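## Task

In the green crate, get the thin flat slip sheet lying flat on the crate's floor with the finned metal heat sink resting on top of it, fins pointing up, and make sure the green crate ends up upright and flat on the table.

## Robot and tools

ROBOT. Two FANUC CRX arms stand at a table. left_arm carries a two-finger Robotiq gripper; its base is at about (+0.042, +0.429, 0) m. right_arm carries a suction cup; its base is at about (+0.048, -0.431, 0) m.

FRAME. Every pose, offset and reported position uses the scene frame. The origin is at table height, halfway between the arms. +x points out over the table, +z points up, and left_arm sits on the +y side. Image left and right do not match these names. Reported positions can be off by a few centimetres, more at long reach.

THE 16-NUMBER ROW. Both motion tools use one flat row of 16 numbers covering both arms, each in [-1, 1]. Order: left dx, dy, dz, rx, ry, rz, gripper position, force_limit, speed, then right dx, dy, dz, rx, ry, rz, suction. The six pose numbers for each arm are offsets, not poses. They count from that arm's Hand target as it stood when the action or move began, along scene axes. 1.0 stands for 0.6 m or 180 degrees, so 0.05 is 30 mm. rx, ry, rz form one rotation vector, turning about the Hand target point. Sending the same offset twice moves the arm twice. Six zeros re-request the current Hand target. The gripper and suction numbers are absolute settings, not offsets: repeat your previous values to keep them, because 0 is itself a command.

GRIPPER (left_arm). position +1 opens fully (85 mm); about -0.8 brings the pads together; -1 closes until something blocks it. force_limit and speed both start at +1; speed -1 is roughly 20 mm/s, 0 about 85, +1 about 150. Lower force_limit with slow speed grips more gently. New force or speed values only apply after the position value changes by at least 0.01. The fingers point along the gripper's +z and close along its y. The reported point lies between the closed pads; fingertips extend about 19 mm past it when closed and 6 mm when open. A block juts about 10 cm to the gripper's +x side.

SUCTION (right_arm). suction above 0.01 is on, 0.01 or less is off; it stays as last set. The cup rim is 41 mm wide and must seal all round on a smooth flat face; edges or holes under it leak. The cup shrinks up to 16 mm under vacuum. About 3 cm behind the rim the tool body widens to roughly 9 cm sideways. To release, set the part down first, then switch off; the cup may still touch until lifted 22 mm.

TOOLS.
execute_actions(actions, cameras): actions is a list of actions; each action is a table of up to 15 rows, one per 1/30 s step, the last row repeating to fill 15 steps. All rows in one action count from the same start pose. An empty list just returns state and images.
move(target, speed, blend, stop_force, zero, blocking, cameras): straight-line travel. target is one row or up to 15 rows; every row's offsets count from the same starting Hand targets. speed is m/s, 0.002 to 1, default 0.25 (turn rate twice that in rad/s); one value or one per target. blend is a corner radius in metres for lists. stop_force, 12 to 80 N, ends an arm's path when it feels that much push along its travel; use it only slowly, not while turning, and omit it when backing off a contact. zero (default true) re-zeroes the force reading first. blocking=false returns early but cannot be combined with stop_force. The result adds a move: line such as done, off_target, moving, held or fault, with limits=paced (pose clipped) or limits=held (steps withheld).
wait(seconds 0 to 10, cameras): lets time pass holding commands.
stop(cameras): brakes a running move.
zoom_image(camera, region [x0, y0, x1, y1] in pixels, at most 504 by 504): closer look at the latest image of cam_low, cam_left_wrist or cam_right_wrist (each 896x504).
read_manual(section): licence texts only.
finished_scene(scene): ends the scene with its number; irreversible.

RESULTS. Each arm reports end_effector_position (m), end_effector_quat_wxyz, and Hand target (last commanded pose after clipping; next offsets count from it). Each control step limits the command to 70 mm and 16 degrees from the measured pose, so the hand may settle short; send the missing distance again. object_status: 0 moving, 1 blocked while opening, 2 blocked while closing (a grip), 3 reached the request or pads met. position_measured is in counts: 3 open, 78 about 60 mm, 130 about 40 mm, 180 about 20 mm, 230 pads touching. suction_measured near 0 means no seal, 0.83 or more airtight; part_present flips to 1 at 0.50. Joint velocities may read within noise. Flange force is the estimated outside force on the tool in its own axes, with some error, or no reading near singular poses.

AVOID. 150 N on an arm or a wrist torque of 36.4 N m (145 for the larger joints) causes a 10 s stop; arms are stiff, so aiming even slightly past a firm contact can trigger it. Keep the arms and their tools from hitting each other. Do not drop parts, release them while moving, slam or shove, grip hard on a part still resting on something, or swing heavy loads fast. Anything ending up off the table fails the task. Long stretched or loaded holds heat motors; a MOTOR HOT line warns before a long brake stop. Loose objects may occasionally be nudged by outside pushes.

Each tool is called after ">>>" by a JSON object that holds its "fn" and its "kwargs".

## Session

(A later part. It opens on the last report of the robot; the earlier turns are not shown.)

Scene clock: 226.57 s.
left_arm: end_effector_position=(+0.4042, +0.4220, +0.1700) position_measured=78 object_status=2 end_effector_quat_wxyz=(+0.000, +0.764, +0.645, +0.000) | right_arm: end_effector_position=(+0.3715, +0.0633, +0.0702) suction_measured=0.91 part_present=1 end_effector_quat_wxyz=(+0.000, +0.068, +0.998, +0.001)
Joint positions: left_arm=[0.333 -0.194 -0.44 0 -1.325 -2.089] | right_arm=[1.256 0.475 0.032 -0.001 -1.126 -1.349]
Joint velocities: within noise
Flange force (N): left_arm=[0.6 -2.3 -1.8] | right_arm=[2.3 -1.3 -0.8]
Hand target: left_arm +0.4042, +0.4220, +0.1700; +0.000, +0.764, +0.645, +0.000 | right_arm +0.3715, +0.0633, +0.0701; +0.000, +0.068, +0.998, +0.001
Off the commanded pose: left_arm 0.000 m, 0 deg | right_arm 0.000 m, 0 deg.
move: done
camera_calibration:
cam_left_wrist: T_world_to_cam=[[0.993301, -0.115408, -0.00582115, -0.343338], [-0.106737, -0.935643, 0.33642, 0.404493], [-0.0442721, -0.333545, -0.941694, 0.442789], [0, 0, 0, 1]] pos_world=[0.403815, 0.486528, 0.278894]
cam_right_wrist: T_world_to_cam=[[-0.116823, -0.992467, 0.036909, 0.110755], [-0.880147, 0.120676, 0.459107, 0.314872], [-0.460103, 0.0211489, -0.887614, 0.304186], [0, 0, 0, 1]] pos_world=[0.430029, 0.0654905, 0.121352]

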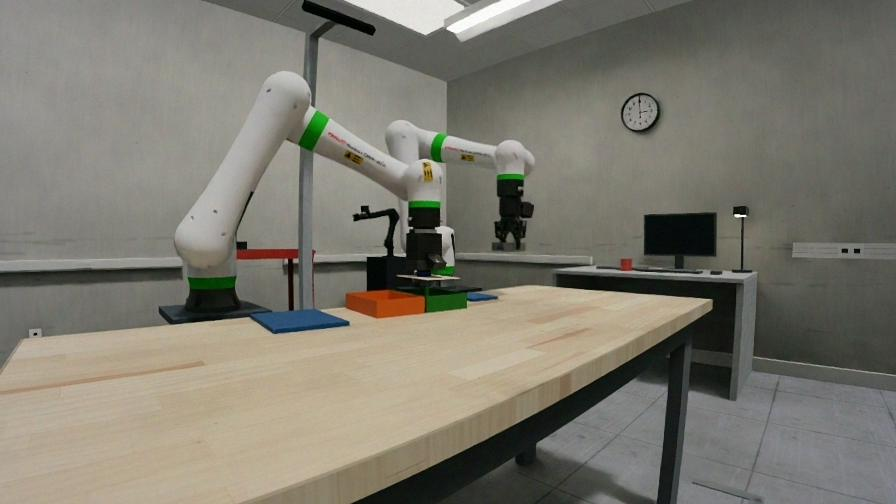

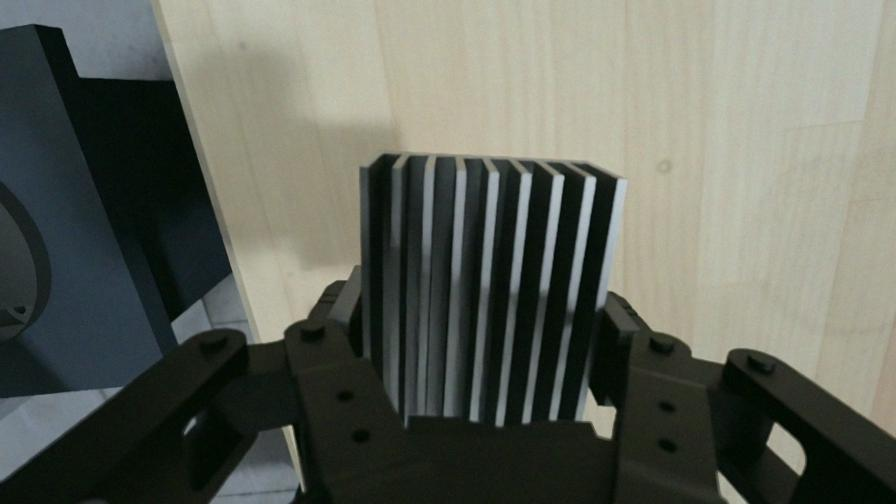

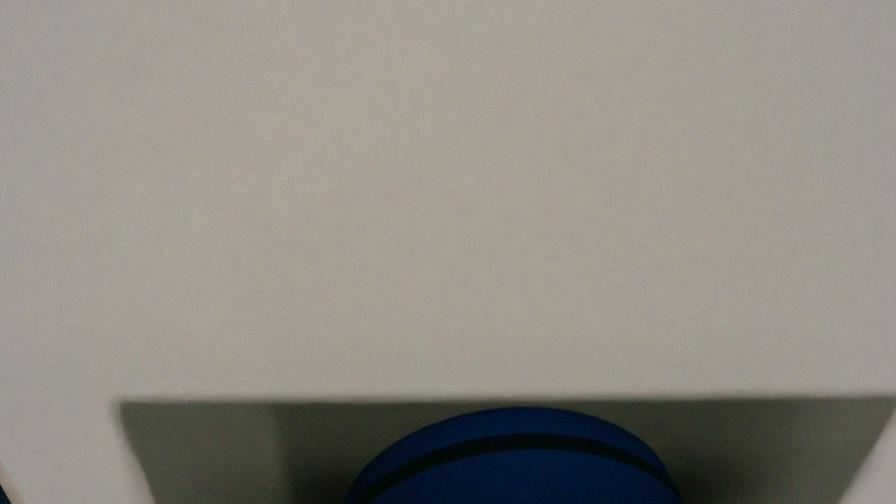

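>>> {"fn": "move", "kwargs": {"target": [0,0,0,0,0,0,-1,-0.8,-1, 0,0,-0.14,0,0,0,1], "speed": 0.03, "stop_force": 12}}

Scene clock: 238.27 s.
left_arm: end_effector_position=(+0.4042, +0.4220, +0.1700) position_measured=78 object_status=2 end_effector_quat_wxyz=(+0.000, +0.764, +0.645, +0.000) | right_arm: end_effector_position=(+0.3716, +0.0635, -0.0117) suction_measured=0.91 part_present=1 end_effector_quat_wxyz=(+0.000, +0.068, +0.998, +0.001)
Joint positions: left_arm=[0.333 -0.194 -0.44 0 -1.325 -2.089] | right_arm=[1.256 0.575 -0.033 -0.001 -0.961 -1.349]
Joint velocities: within noise
Flange force (N): left_arm=[0.6 -2.5 -1.7] | right_arm=[7.4 -10.1 -46.6]
Hand target: left_arm +0.4042, +0.4220, +0.1700; +0.000, +0.764, +0.645, +0.000 | right_arm +0.3715, +0.0635, -0.0118; +0.000, +0.068, +0.998, +0.001 (not the last commanded pose)
Off the commanded pose: left_arm 0.000 m, 0 deg | right_arm 0.002 m, 0 deg.
move: contact (right_arm)
camera_calibration:
cam_left_wrist: T_world_to_cam=[[0.993301, -0.115408, -0.00582115, -0.343338], [-0.106737, -0.935643, 0.33642, 0.404493], [-0.0442721, -0.333545, -0.941694, 0.442789], [0, 0, 0, 1]] pos_world=[0.403815, 0.486528, 0.278894]
cam_right_wrist: T_world_to_cam=[[-0.116841, -0.992482, 0.0364458, 0.114005], [-0.880229, 0.120481, 0.459, 0.352501], [-0.45994, 0.0215494, -0.887689, 0.231393], [0, 0, 0, 1]] pos_world=[0.430029, 0.0656912, 0.0394519]

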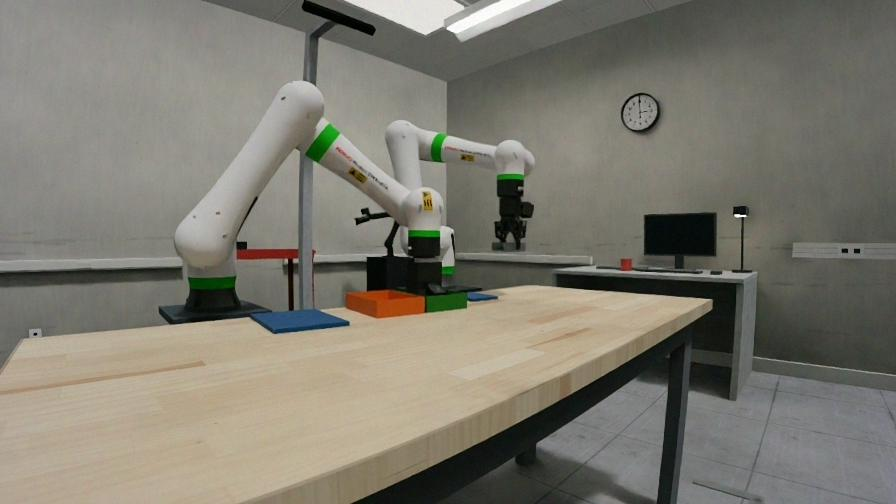

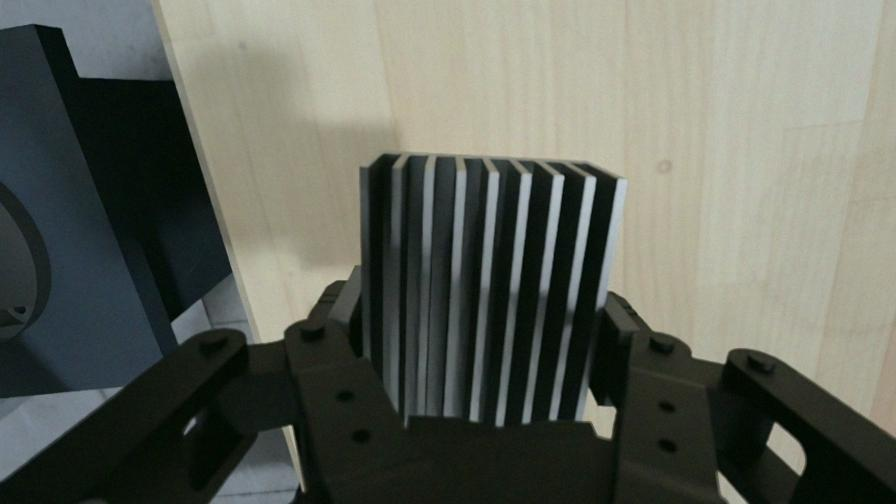

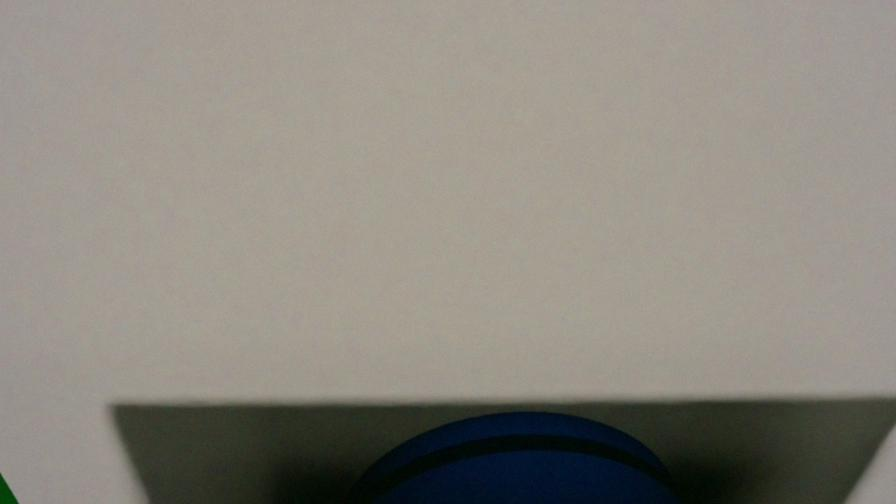

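>>> {"fn": "move", "kwargs": {"target": [0,0,0,0,0,0,-1,-0.8,-1, 0,0,0.004,0,0,0,0], "speed": 0.05, "cameras": []}}

>>> {"fn": "wait", "kwargs": {"seconds": 1.0, "cameras": []}}

>>> {"fn": "move", "kwargs": {"target": [0,0,0,0,0,0,-1,-0.8,-1, 0,0,0.08,0,0,0,0], "speed": 0.08}}

Scene clock: 245.13 s.
left_arm: end_effector_position=(+0.4042, +0.4220, +0.1700) position_measured=78 object_status=2 end_effector_quat_wxyz=(+0.000, +0.764, +0.645, +0.000) | right_arm: end_effector_position=(+0.3715, +0.0634, -0.0094) suction_measured=0.01 part_present=0 end_effector_quat_wxyz=(+0.000, +0.068, +0.998, +0.001)
Joint positions: left_arm=[0.333 -0.194 -0.44 0 -1.325 -2.089] | right_arm=[1.256 0.572 -0.031 -0.001 -0.965 -1.349]
Joint velocities: within noise
Flange force (N): left_arm=[0.6 -2.5 -2.0] | right_arm=[2.6 -2.9 -19.1]
Hand target: left_arm +0.4042, +0.4220, +0.1700; +0.000, +0.764, +0.645, +0.000 | right_arm +0.3715, +0.0635, -0.0094; +0.000, +0.068, +0.998, +0.001
Off the commanded pose: left_arm 0.000 m, 0 deg | right_arm 0.000 m, 0 deg.
move: done
No camera images: "cameras" was empty.

Scene clock: 246.13 s.
left_arm: end_effector_position=(+0.4042, +0.4220, +0.1700) position_measured=78 object_status=2 end_effector_quat_wxyz=(+0.000, +0.764, +0.645, +0.000) | right_arm: end_effector_position=(+0.3715, +0.0635, -0.0094) suction_measured=0.01 part_present=0 end_effector_quat_wxyz=(+0.000, +0.068, +0.998, +0.001)
Joint positions: left_arm=[0.333 -0.194 -0.44 0 -1.325 -2.089] | right_arm=[1.256 0.572 -0.031 -0.001 -0.965 -1.349]
Joint velocities: within noise
Flange force (N): left_arm=[1.1 -2.9 -1.7] | right_arm=[2.3 -2.5 -18.0]
Hand target: left_arm +0.4042, +0.4220, +0.1700; +0.000, +0.764, +0.645, +0.000 | right_arm +0.3715, +0.0635, -0.0094; +0.000, +0.068, +0.998, +0.001
Off the commanded pose: left_arm 0.000 m, 0 deg | right_arm 0.000 m, 0 deg.
wait: 1.00 s; at rest by 0.17 s
No camera images: "cameras" was empty.

Scene clock: 247.10 s.
left_arm: end_effector_position=(+0.4042, +0.4220, +0.1700) position_measured=78 object_status=2 end_effector_quat_wxyz=(+0.000, +0.764, +0.645, +0.000) | right_arm: end_effector_position=(+0.3715, +0.0634, +0.0386) suction_measured=0.01 part_present=0 end_effector_quat_wxyz=(+0.000, +0.068, +0.998, +0.001)
Joint positions: left_arm=[0.333 -0.194 -0.44 0 -1.325 -2.089] | right_arm=[1.256 0.51 0.002 -0.001 -1.061 -1.349]
Joint velocities: within noise
Flange force (N): left_arm=[0.9 -2.8 -1.8] | right_arm=[2.7 -2.8 -1.8]
Hand target: left_arm +0.4042, +0.4220, +0.1700; +0.000, +0.764, +0.645, +0.000 | right_arm +0.3715, +0.0635, +0.0386; +0.000, +0.068, +0.998, +0.001
Off the commanded pose: left_arm 0.000 m, 0 deg | right_arm 0.000 m, 0 deg.
move: done
camera_calibration:
cam_left_wrist: T_world_to_cam=[[0.993301, -0.115408, -0.00582115, -0.343338], [-0.106737, -0.935643, 0.33642, 0.404493], [-0.0442721, -0.333545, -0.941694, 0.442789], [0, 0, 0, 1]] pos_world=[0.403815, 0.486528, 0.278894]
cam_right_wrist: T_world_to_cam=[[-0.116884, -0.992472, 0.0365792, 0.112078], [-0.880223, 0.120581, 0.458986, 0.329418], [-0.459941, 0.0214503, -0.88769, 0.276053], [0, 0, 0, 1]] pos_world=[0.430029, 0.0655909, 0.0897518]

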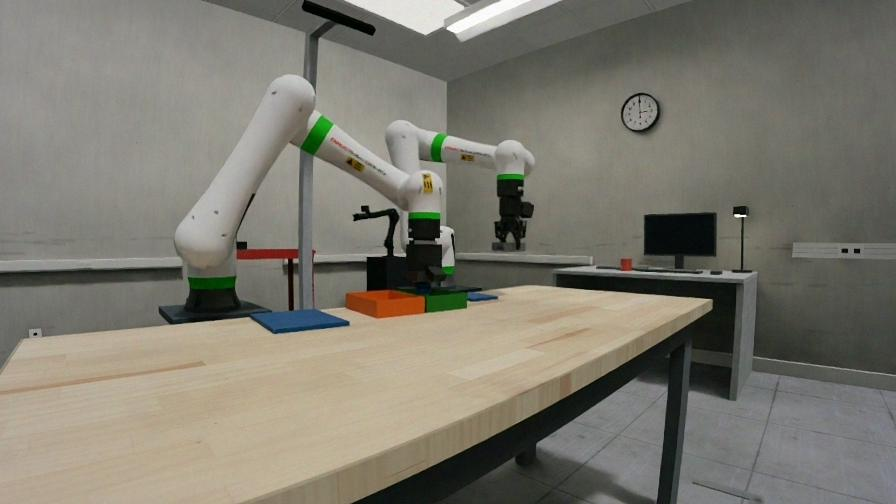

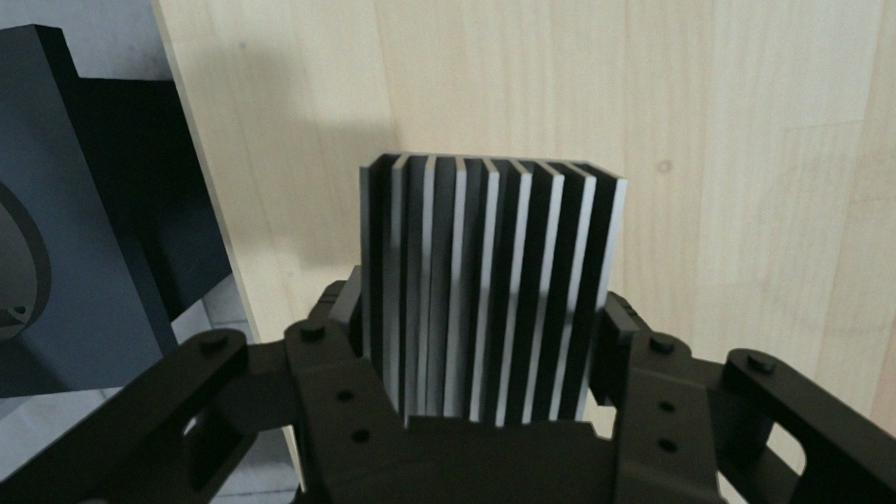

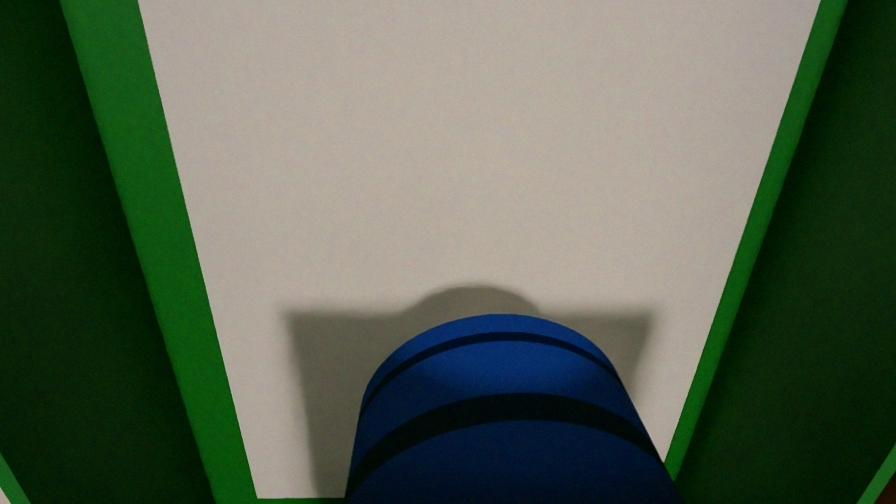

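>>> {"fn": "move", "kwargs": {"target": [0,0,0,0,0,0,-1,-0.8,-1, 0.12,-0.02,0.4,0,0,0,0], "speed": 0.3, "cameras": ["cam_right_wrist"]}}

>>> {"fn": "zoom_image", "kwargs": {"camera": "cam_right_wrist", "region": [260, 40, 620, 400]}}

Scene clock: 259.43 s.
left_arm: end_effector_position=(+0.4042, +0.4220, +0.1700) position_measured=78 object_status=2 end_effector_quat_wxyz=(+0.000, +0.764, +0.645, +0.000) | right_arm: end_effector_position=(+0.4435, +0.0515, +0.2786) suction_measured=0.01 part_present=0 end_effector_quat_wxyz=(+0.000, +0.068, +0.998, +0.001)
Joint positions: left_arm=[0.333 -0.194 -0.44 0 -1.325 -2.089] | right_arm=[1.137 0.455 0.503 -0.001 -1.616 -1.23]
Joint velocities: within noise
Flange force (N): left_arm=[1.0 -2.9 -2.0] | right_arm=[1.9 -1.0 -1.5]
Hand target: left_arm +0.4042, +0.4220, +0.1700; +0.000, +0.764, +0.645, +0.000 | right_arm +0.4435, +0.0515, +0.2786; +0.000, +0.068, +0.998, +0.001
Off the commanded pose: left_arm 0.000 m, 0 deg | right_arm 0.000 m, 0 deg.
move: done
camera_calibration:
cam_right_wrist: T_world_to_cam=[[-0.116929, -0.99247, 0.0364907, 0.0998527], [-0.880217, 0.12058, 0.458996, 0.284032], [-0.45994, 0.0215502, -0.887688, 0.522554], [0, 0, 0, 1]] pos_world=[0.502029, 0.053591, 0.329852]
Images, in order (width x height): cam_right_wrist 896x504.

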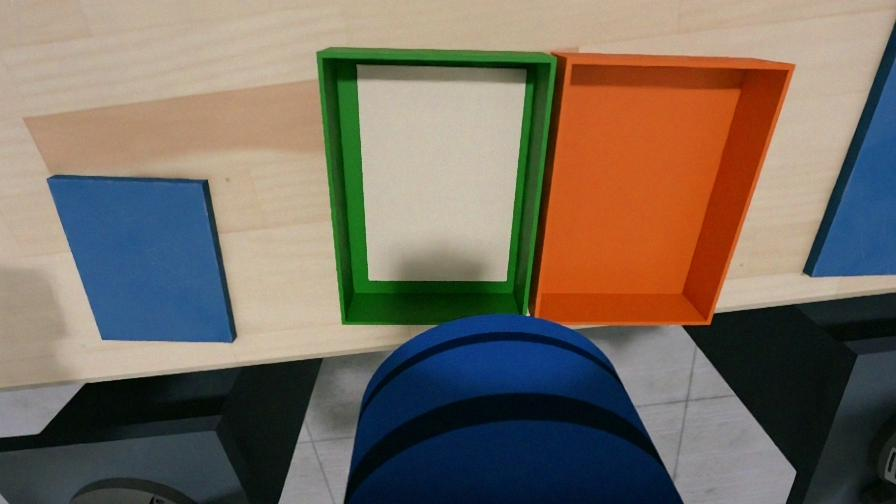

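Scaled by 1.400 from the camera's 896x504 image, which has a finer 1280x720 frame.

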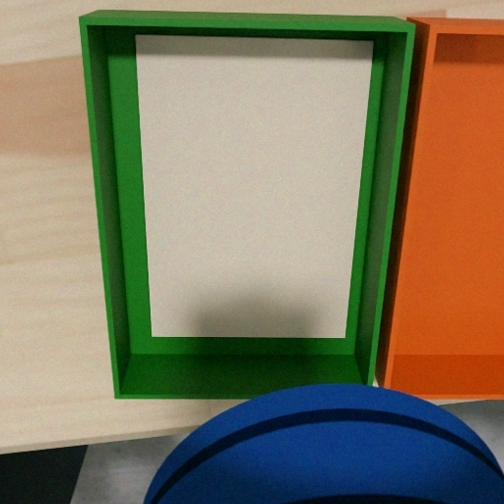

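>>> {"fn": "move", "kwargs": {"target": [-0.0237,-0.598,-0.15,0,0,0.0078,-1,-0.8,-1, -0.13,-0.65,0,0,0,0,0], "speed": 0.25}}

Scene clock: 290.13 s.
left_arm: end_effector_position=(+0.3900, +0.0632, +0.0800) position_measured=78 object_status=2 end_effector_quat_wxyz=(+0.000, +0.756, +0.654, +0.000) | right_arm: end_effector_position=(+0.3655, -0.3385, +0.2786) suction_measured=0.01 part_present=0 end_effector_quat_wxyz=(+0.000, +0.068, +0.998, +0.001)
Joint positions: left_arm=[-0.565 0.25 -0.207 0.001 -1.113 -1.167] | right_arm=[0.729 -0.312 -0.315 -0.002 -1.566 -0.822]
Joint velocities: within noise
Flange force (N): left_arm=[1.9 -1.4 -1.5] | right_arm=[1.5 0.3 -0.1]
Hand target: left_arm +0.3900, +0.0632, +0.0800; +0.000, +0.756, +0.654, +0.000 | right_arm +0.3655, -0.3385, +0.2786; +0.000, +0.068, +0.998, +0.001
Off the commanded pose: left_arm 0.000 m, 0 deg | right_arm 0.000 m, 0 deg.
move: done
camera_calibration:
cam_left_wrist: T_world_to_cam=[[0.99583, -0.0910403, -0.00583791, -0.373705], [-0.0837792, -0.937978, 0.336419, 0.088785], [-0.0361036, -0.334528, -0.941694, 0.234624], [0, 0, 0, 1]] pos_world=[0.388056, 0.127744, 0.188894]
cam_right_wrist: T_world_to_cam=[[-0.116884, -0.992472, 0.0365792, -0.296281], [-0.880223, 0.120581, 0.458986, 0.262396], [-0.459941, 0.0214503, -0.88769, 0.495049], [0, 0, 0, 1]] pos_world=[0.424029, -0.336309, 0.329852]

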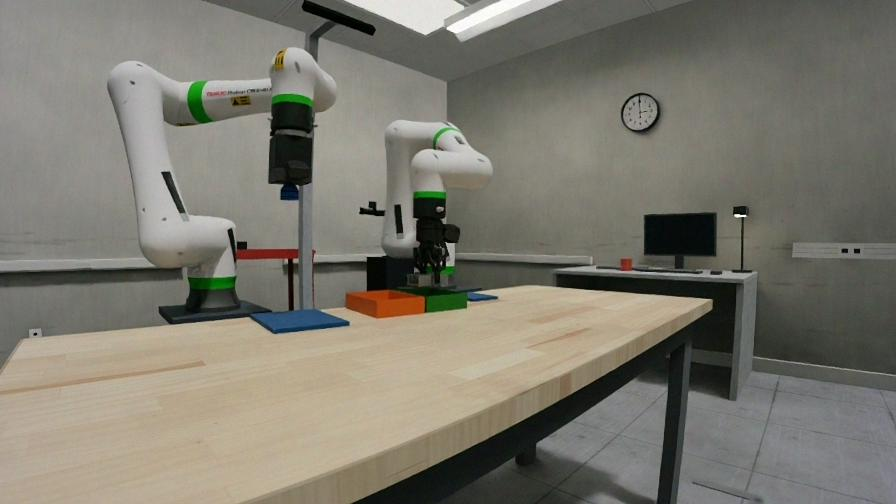

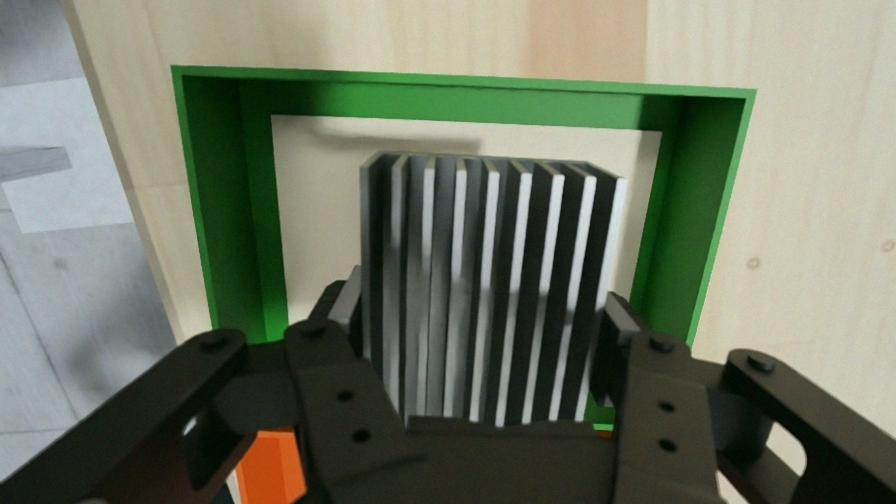

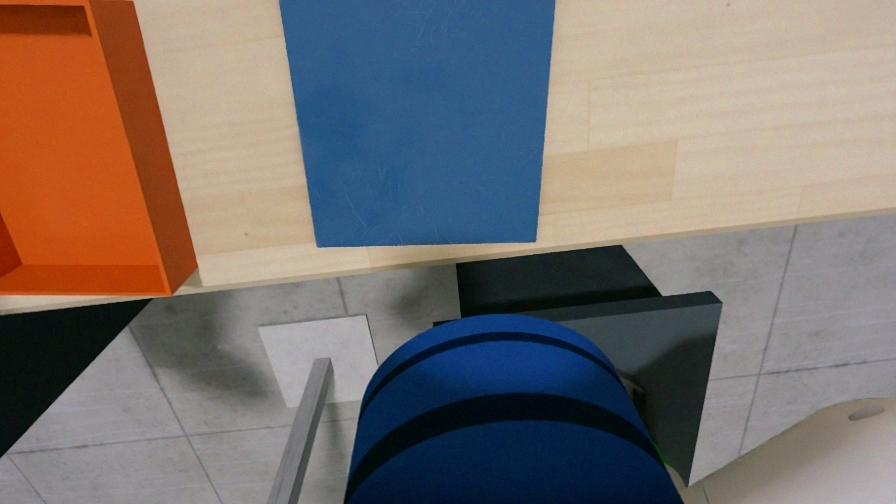

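>>> {"fn": "move", "kwargs": {"target": [0,0.001,-0.095,0,0,0,-1,-0.8,-1, 0,0,0,0,0,0,0], "speed": 0.1, "cameras": []}}

>>> {"fn": "move", "kwargs": {"target": [0,0,-0.009,0,0,0,-1,-0.8,-1, 0,0,0,0,0,0,0], "speed": 0.01, "stop_force": 12, "cameras": ["cam_left_wrist"]}}

Scene clock: 303.33 s.
left_arm: end_effector_position=(+0.3900, +0.0638, +0.0231) position_measured=78 object_status=2 end_effector_quat_wxyz=(+0.000, +0.756, +0.654, +0.000) | right_arm: end_effector_position=(+0.3655, -0.3385, +0.2786) suction_measured=0.01 part_present=0 end_effector_quat_wxyz=(+0.000, +0.068, +0.998, +0.001)
Joint positions: left_arm=[-0.564 0.321 -0.268 0.001 -0.982 -1.168] | right_arm=[0.729 -0.312 -0.315 -0.002 -1.566 -0.822]
Joint velocities: within noise
Flange force (N): left_arm=[2.0 -1.4 -3.0] | right_arm=[2.6 1.2 -0.5]
Hand target: left_arm +0.3900, +0.0638, +0.0230; +0.000, +0.756, +0.654, +0.000 | right_arm +0.3655, -0.3385, +0.2786; +0.000, +0.068, +0.998, +0.001
Off the commanded pose: left_arm 0.000 m, 0 deg | right_arm 0.000 m, 0 deg.
move: done
No camera images: "cameras" was empty.

Scene clock: 304.07 s.
left_arm: end_effector_position=(+0.3900, +0.0637, +0.0218) position_measured=78 object_status=2 end_effector_quat_wxyz=(+0.000, +0.756, +0.654, +0.000) | right_arm: end_effector_position=(+0.3655, -0.3385, +0.2786) suction_measured=0.01 part_present=0 end_effector_quat_wxyz=(+0.000, +0.068, +0.998, +0.001)
Joint positions: left_arm=[-0.564 0.323 -0.269 0.001 -0.979 -1.168] | right_arm=[0.729 -0.312 -0.315 -0.002 -1.566 -0.822]
Joint velocities: within noise
Flange force (N): left_arm=[6.7 -4.7 -27.3] | right_arm=[3.0 1.6 -0.9]
Hand target: left_arm +0.3900, +0.0637, +0.0218; +0.000, +0.756, +0.654, +0.000 (not the last commanded pose) | right_arm +0.3655, -0.3385, +0.2786; +0.000, +0.068, +0.998, +0.001
Off the commanded pose: left_arm 0.004 m, 0 deg | right_arm 0.000 m, 0 deg.
move: contact (left_arm)
camera_calibration:
cam_left_wrist: T_world_to_cam=[[0.995843, -0.0909084, -0.00576105, -0.374031], [-0.083673, -0.937916, 0.33662, 0.108757], [-0.036005, -0.334739, -0.941623, 0.179964], [0, 0, 0, 1]] pos_world=[0.388056, 0.128244, 0.130693]
Images, in order (width x height): cam_left_wrist 896x504.

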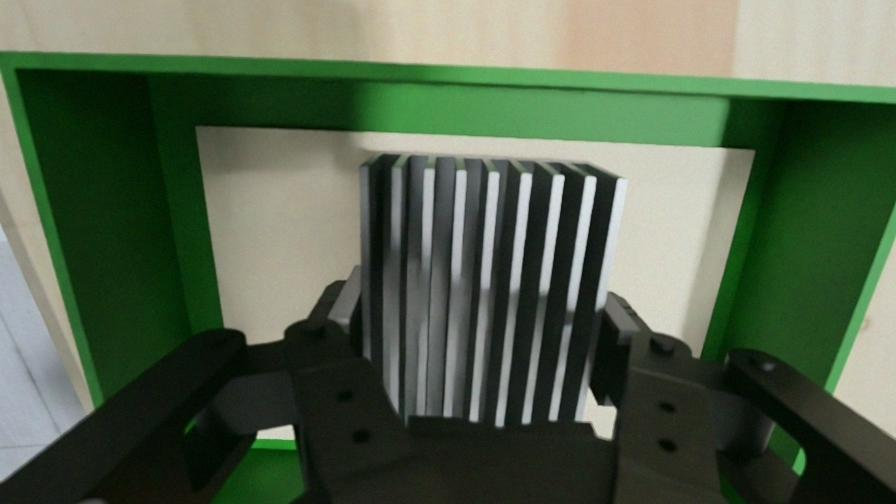

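>>> {"fn": "move", "kwargs": {"target": [0,0,0.001,0,0,0,-1,-0.8,-1, 0,0,0,0,0,0,0], "speed": 0.02, "cameras": []}}

>>> {"fn": "move", "kwargs": {"target": [0,0,0,0,0,0,1,-0.8,-1, 0,0,0,0,0,0,0], "cameras": ["cam_left_wrist"]}}

>>> {"fn": "move", "kwargs": {"target": [0,0.02,0.3,0,0,0,1,-0.8,-1, 0,0,0,0,0,0,0], "speed": 0.2, "cameras": ["cam_left_wrist"]}}

Scene clock: 312.87 s.
left_arm: end_effector_position=(+0.3900, +0.0637, +0.0224) position_measured=78 object_status=2 end_effector_quat_wxyz=(+0.000, +0.756, +0.654, +0.000) | right_arm: end_effector_position=(+0.3655, -0.3385, +0.2786) suction_measured=0.01 part_present=0 end_effector_quat_wxyz=(+0.000, +0.068, +0.998, +0.001)
Joint positions: left_arm=[-0.564 0.322 -0.268 0.001 -0.981 -1.168] | right_arm=[0.729 -0.312 -0.315 -0.002 -1.566 -0.822]
Joint velocities: within noise
Flange force (N): left_arm=[1.6 -0.9 -2.4] | right_arm=[1.7 1.2 -0.4]
Hand target: left_arm +0.3900, +0.0637, +0.0224; +0.000, +0.756, +0.654, +0.000 | right_arm +0.3655, -0.3385, +0.2786; +0.000, +0.068, +0.998, +0.001
Off the commanded pose: left_arm 0.000 m, 0 deg | right_arm 0.000 m, 0 deg.
move: done
No camera images: "cameras" was empty.

Scene clock: 314.57 s.
left_arm: end_effector_position=(+0.3900, +0.0637, +0.0224) position_measured=3 object_status=0 end_effector_quat_wxyz=(+0.000, +0.756, +0.654, +0.000) | right_arm: end_effector_position=(+0.3655, -0.3385, +0.2786) suction_measured=0.01 part_present=0 end_effector_quat_wxyz=(+0.000, +0.068, +0.998, +0.001)
Joint positions: left_arm=[-0.564 0.322 -0.268 0.001 -0.981 -1.168] | right_arm=[0.729 -0.312 -0.315 -0.002 -1.566 -0.822]
Joint velocities: within noise
Flange force (N): left_arm=[1.6 -0.9 -4.4] | right_arm=[2.7 1.6 -0.5]
Hand target: left_arm +0.3900, +0.0637, +0.0224; +0.000, +0.756, +0.654, +0.000 | right_arm +0.3655, -0.3385, +0.2786; +0.000, +0.068, +0.998, +0.001
Off the commanded pose: left_arm 0.000 m, 0 deg | right_arm 0.000 m, 0 deg.
move: done
camera_calibration:
cam_left_wrist: T_world_to_cam=[[0.995834, -0.0910016, -0.00572709, -0.374017], [-0.0837722, -0.937907, 0.33662, 0.108593], [-0.0360044, -0.334738, -0.941623, 0.180528], [0, 0, 0, 1]] pos_world=[0.388056, 0.128243, 0.131293]
Images, in order (width x height): cam_left_wrist 896x504.

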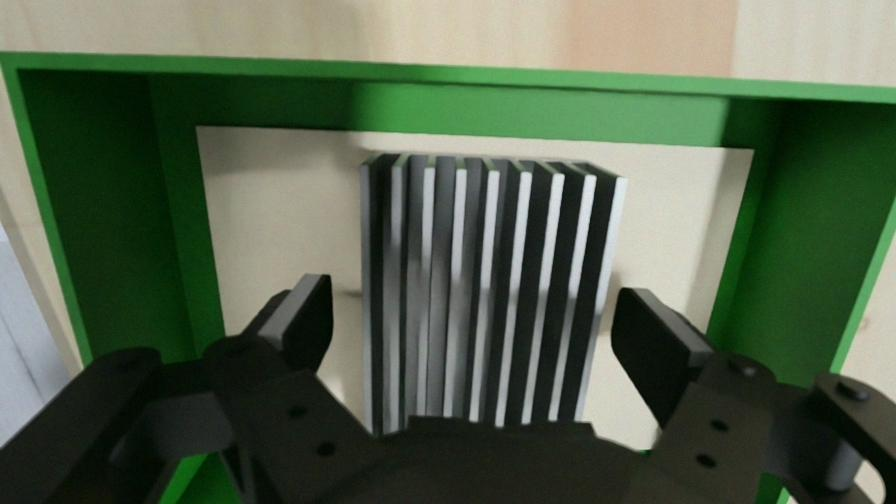

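Scene clock: 315.97 s.
left_arm: end_effector_position=(+0.3900, +0.0757, +0.2024) position_measured=3 object_status=3 end_effector_quat_wxyz=(+0.000, +0.756, +0.654, +0.000) | right_arm: end_effector_position=(+0.3655, -0.3385, +0.2786) suction_measured=0.01 part_present=0 end_effector_quat_wxyz=(+0.000, +0.068, +0.998, +0.001)
Joint positions: left_arm=[-0.542 0.134 -0.045 0.001 -1.392 -1.189] | right_arm=[0.729 -0.312 -0.315 -0.002 -1.566 -0.822]
Joint velocities: within noise
Flange force (N): left_arm=[0.3 0.7 -4.2] | right_arm=[2.7 1.9 -0.8]
Hand target: left_arm +0.3900, +0.0757, +0.2024; +0.000, +0.756, +0.654, +0.000 | right_arm +0.3655, -0.3385, +0.2786; +0.000, +0.068, +0.998, +0.001
Off the commanded pose: left_arm 0.000 m, 0 deg | right_arm 0.000 m, 0 deg.
move: done
camera_calibration:
cam_left_wrist: T_world_to_cam=[[0.995834, -0.0910039, -0.00573565, -0.371891], [-0.0837748, -0.937938, 0.336532, 0.0592893], [-0.0360054, -0.334649, -0.941655, 0.354035], [0, 0, 0, 1]] pos_world=[0.388056, 0.140244, 0.311293]
Images, in order (width x height): cam_left_wrist 896x504.

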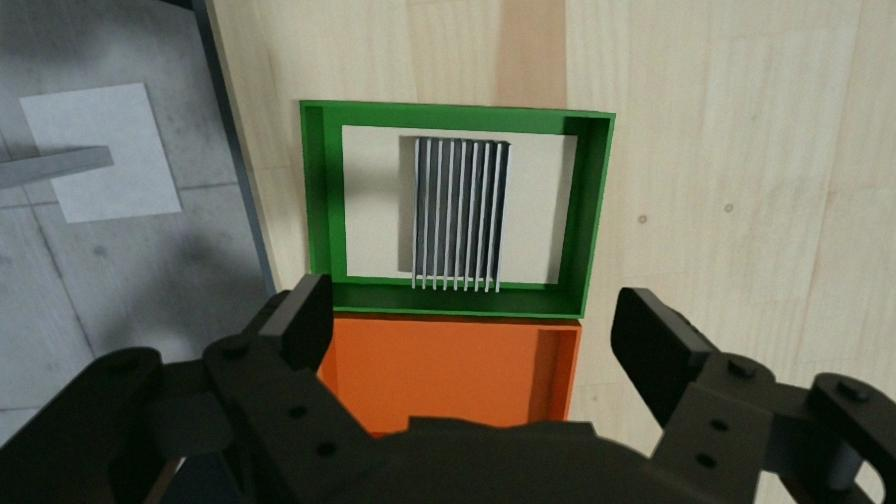

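>>> {"fn": "finished_scene", "kwargs": {"scene": 1}}

The scene is finished: the task was done.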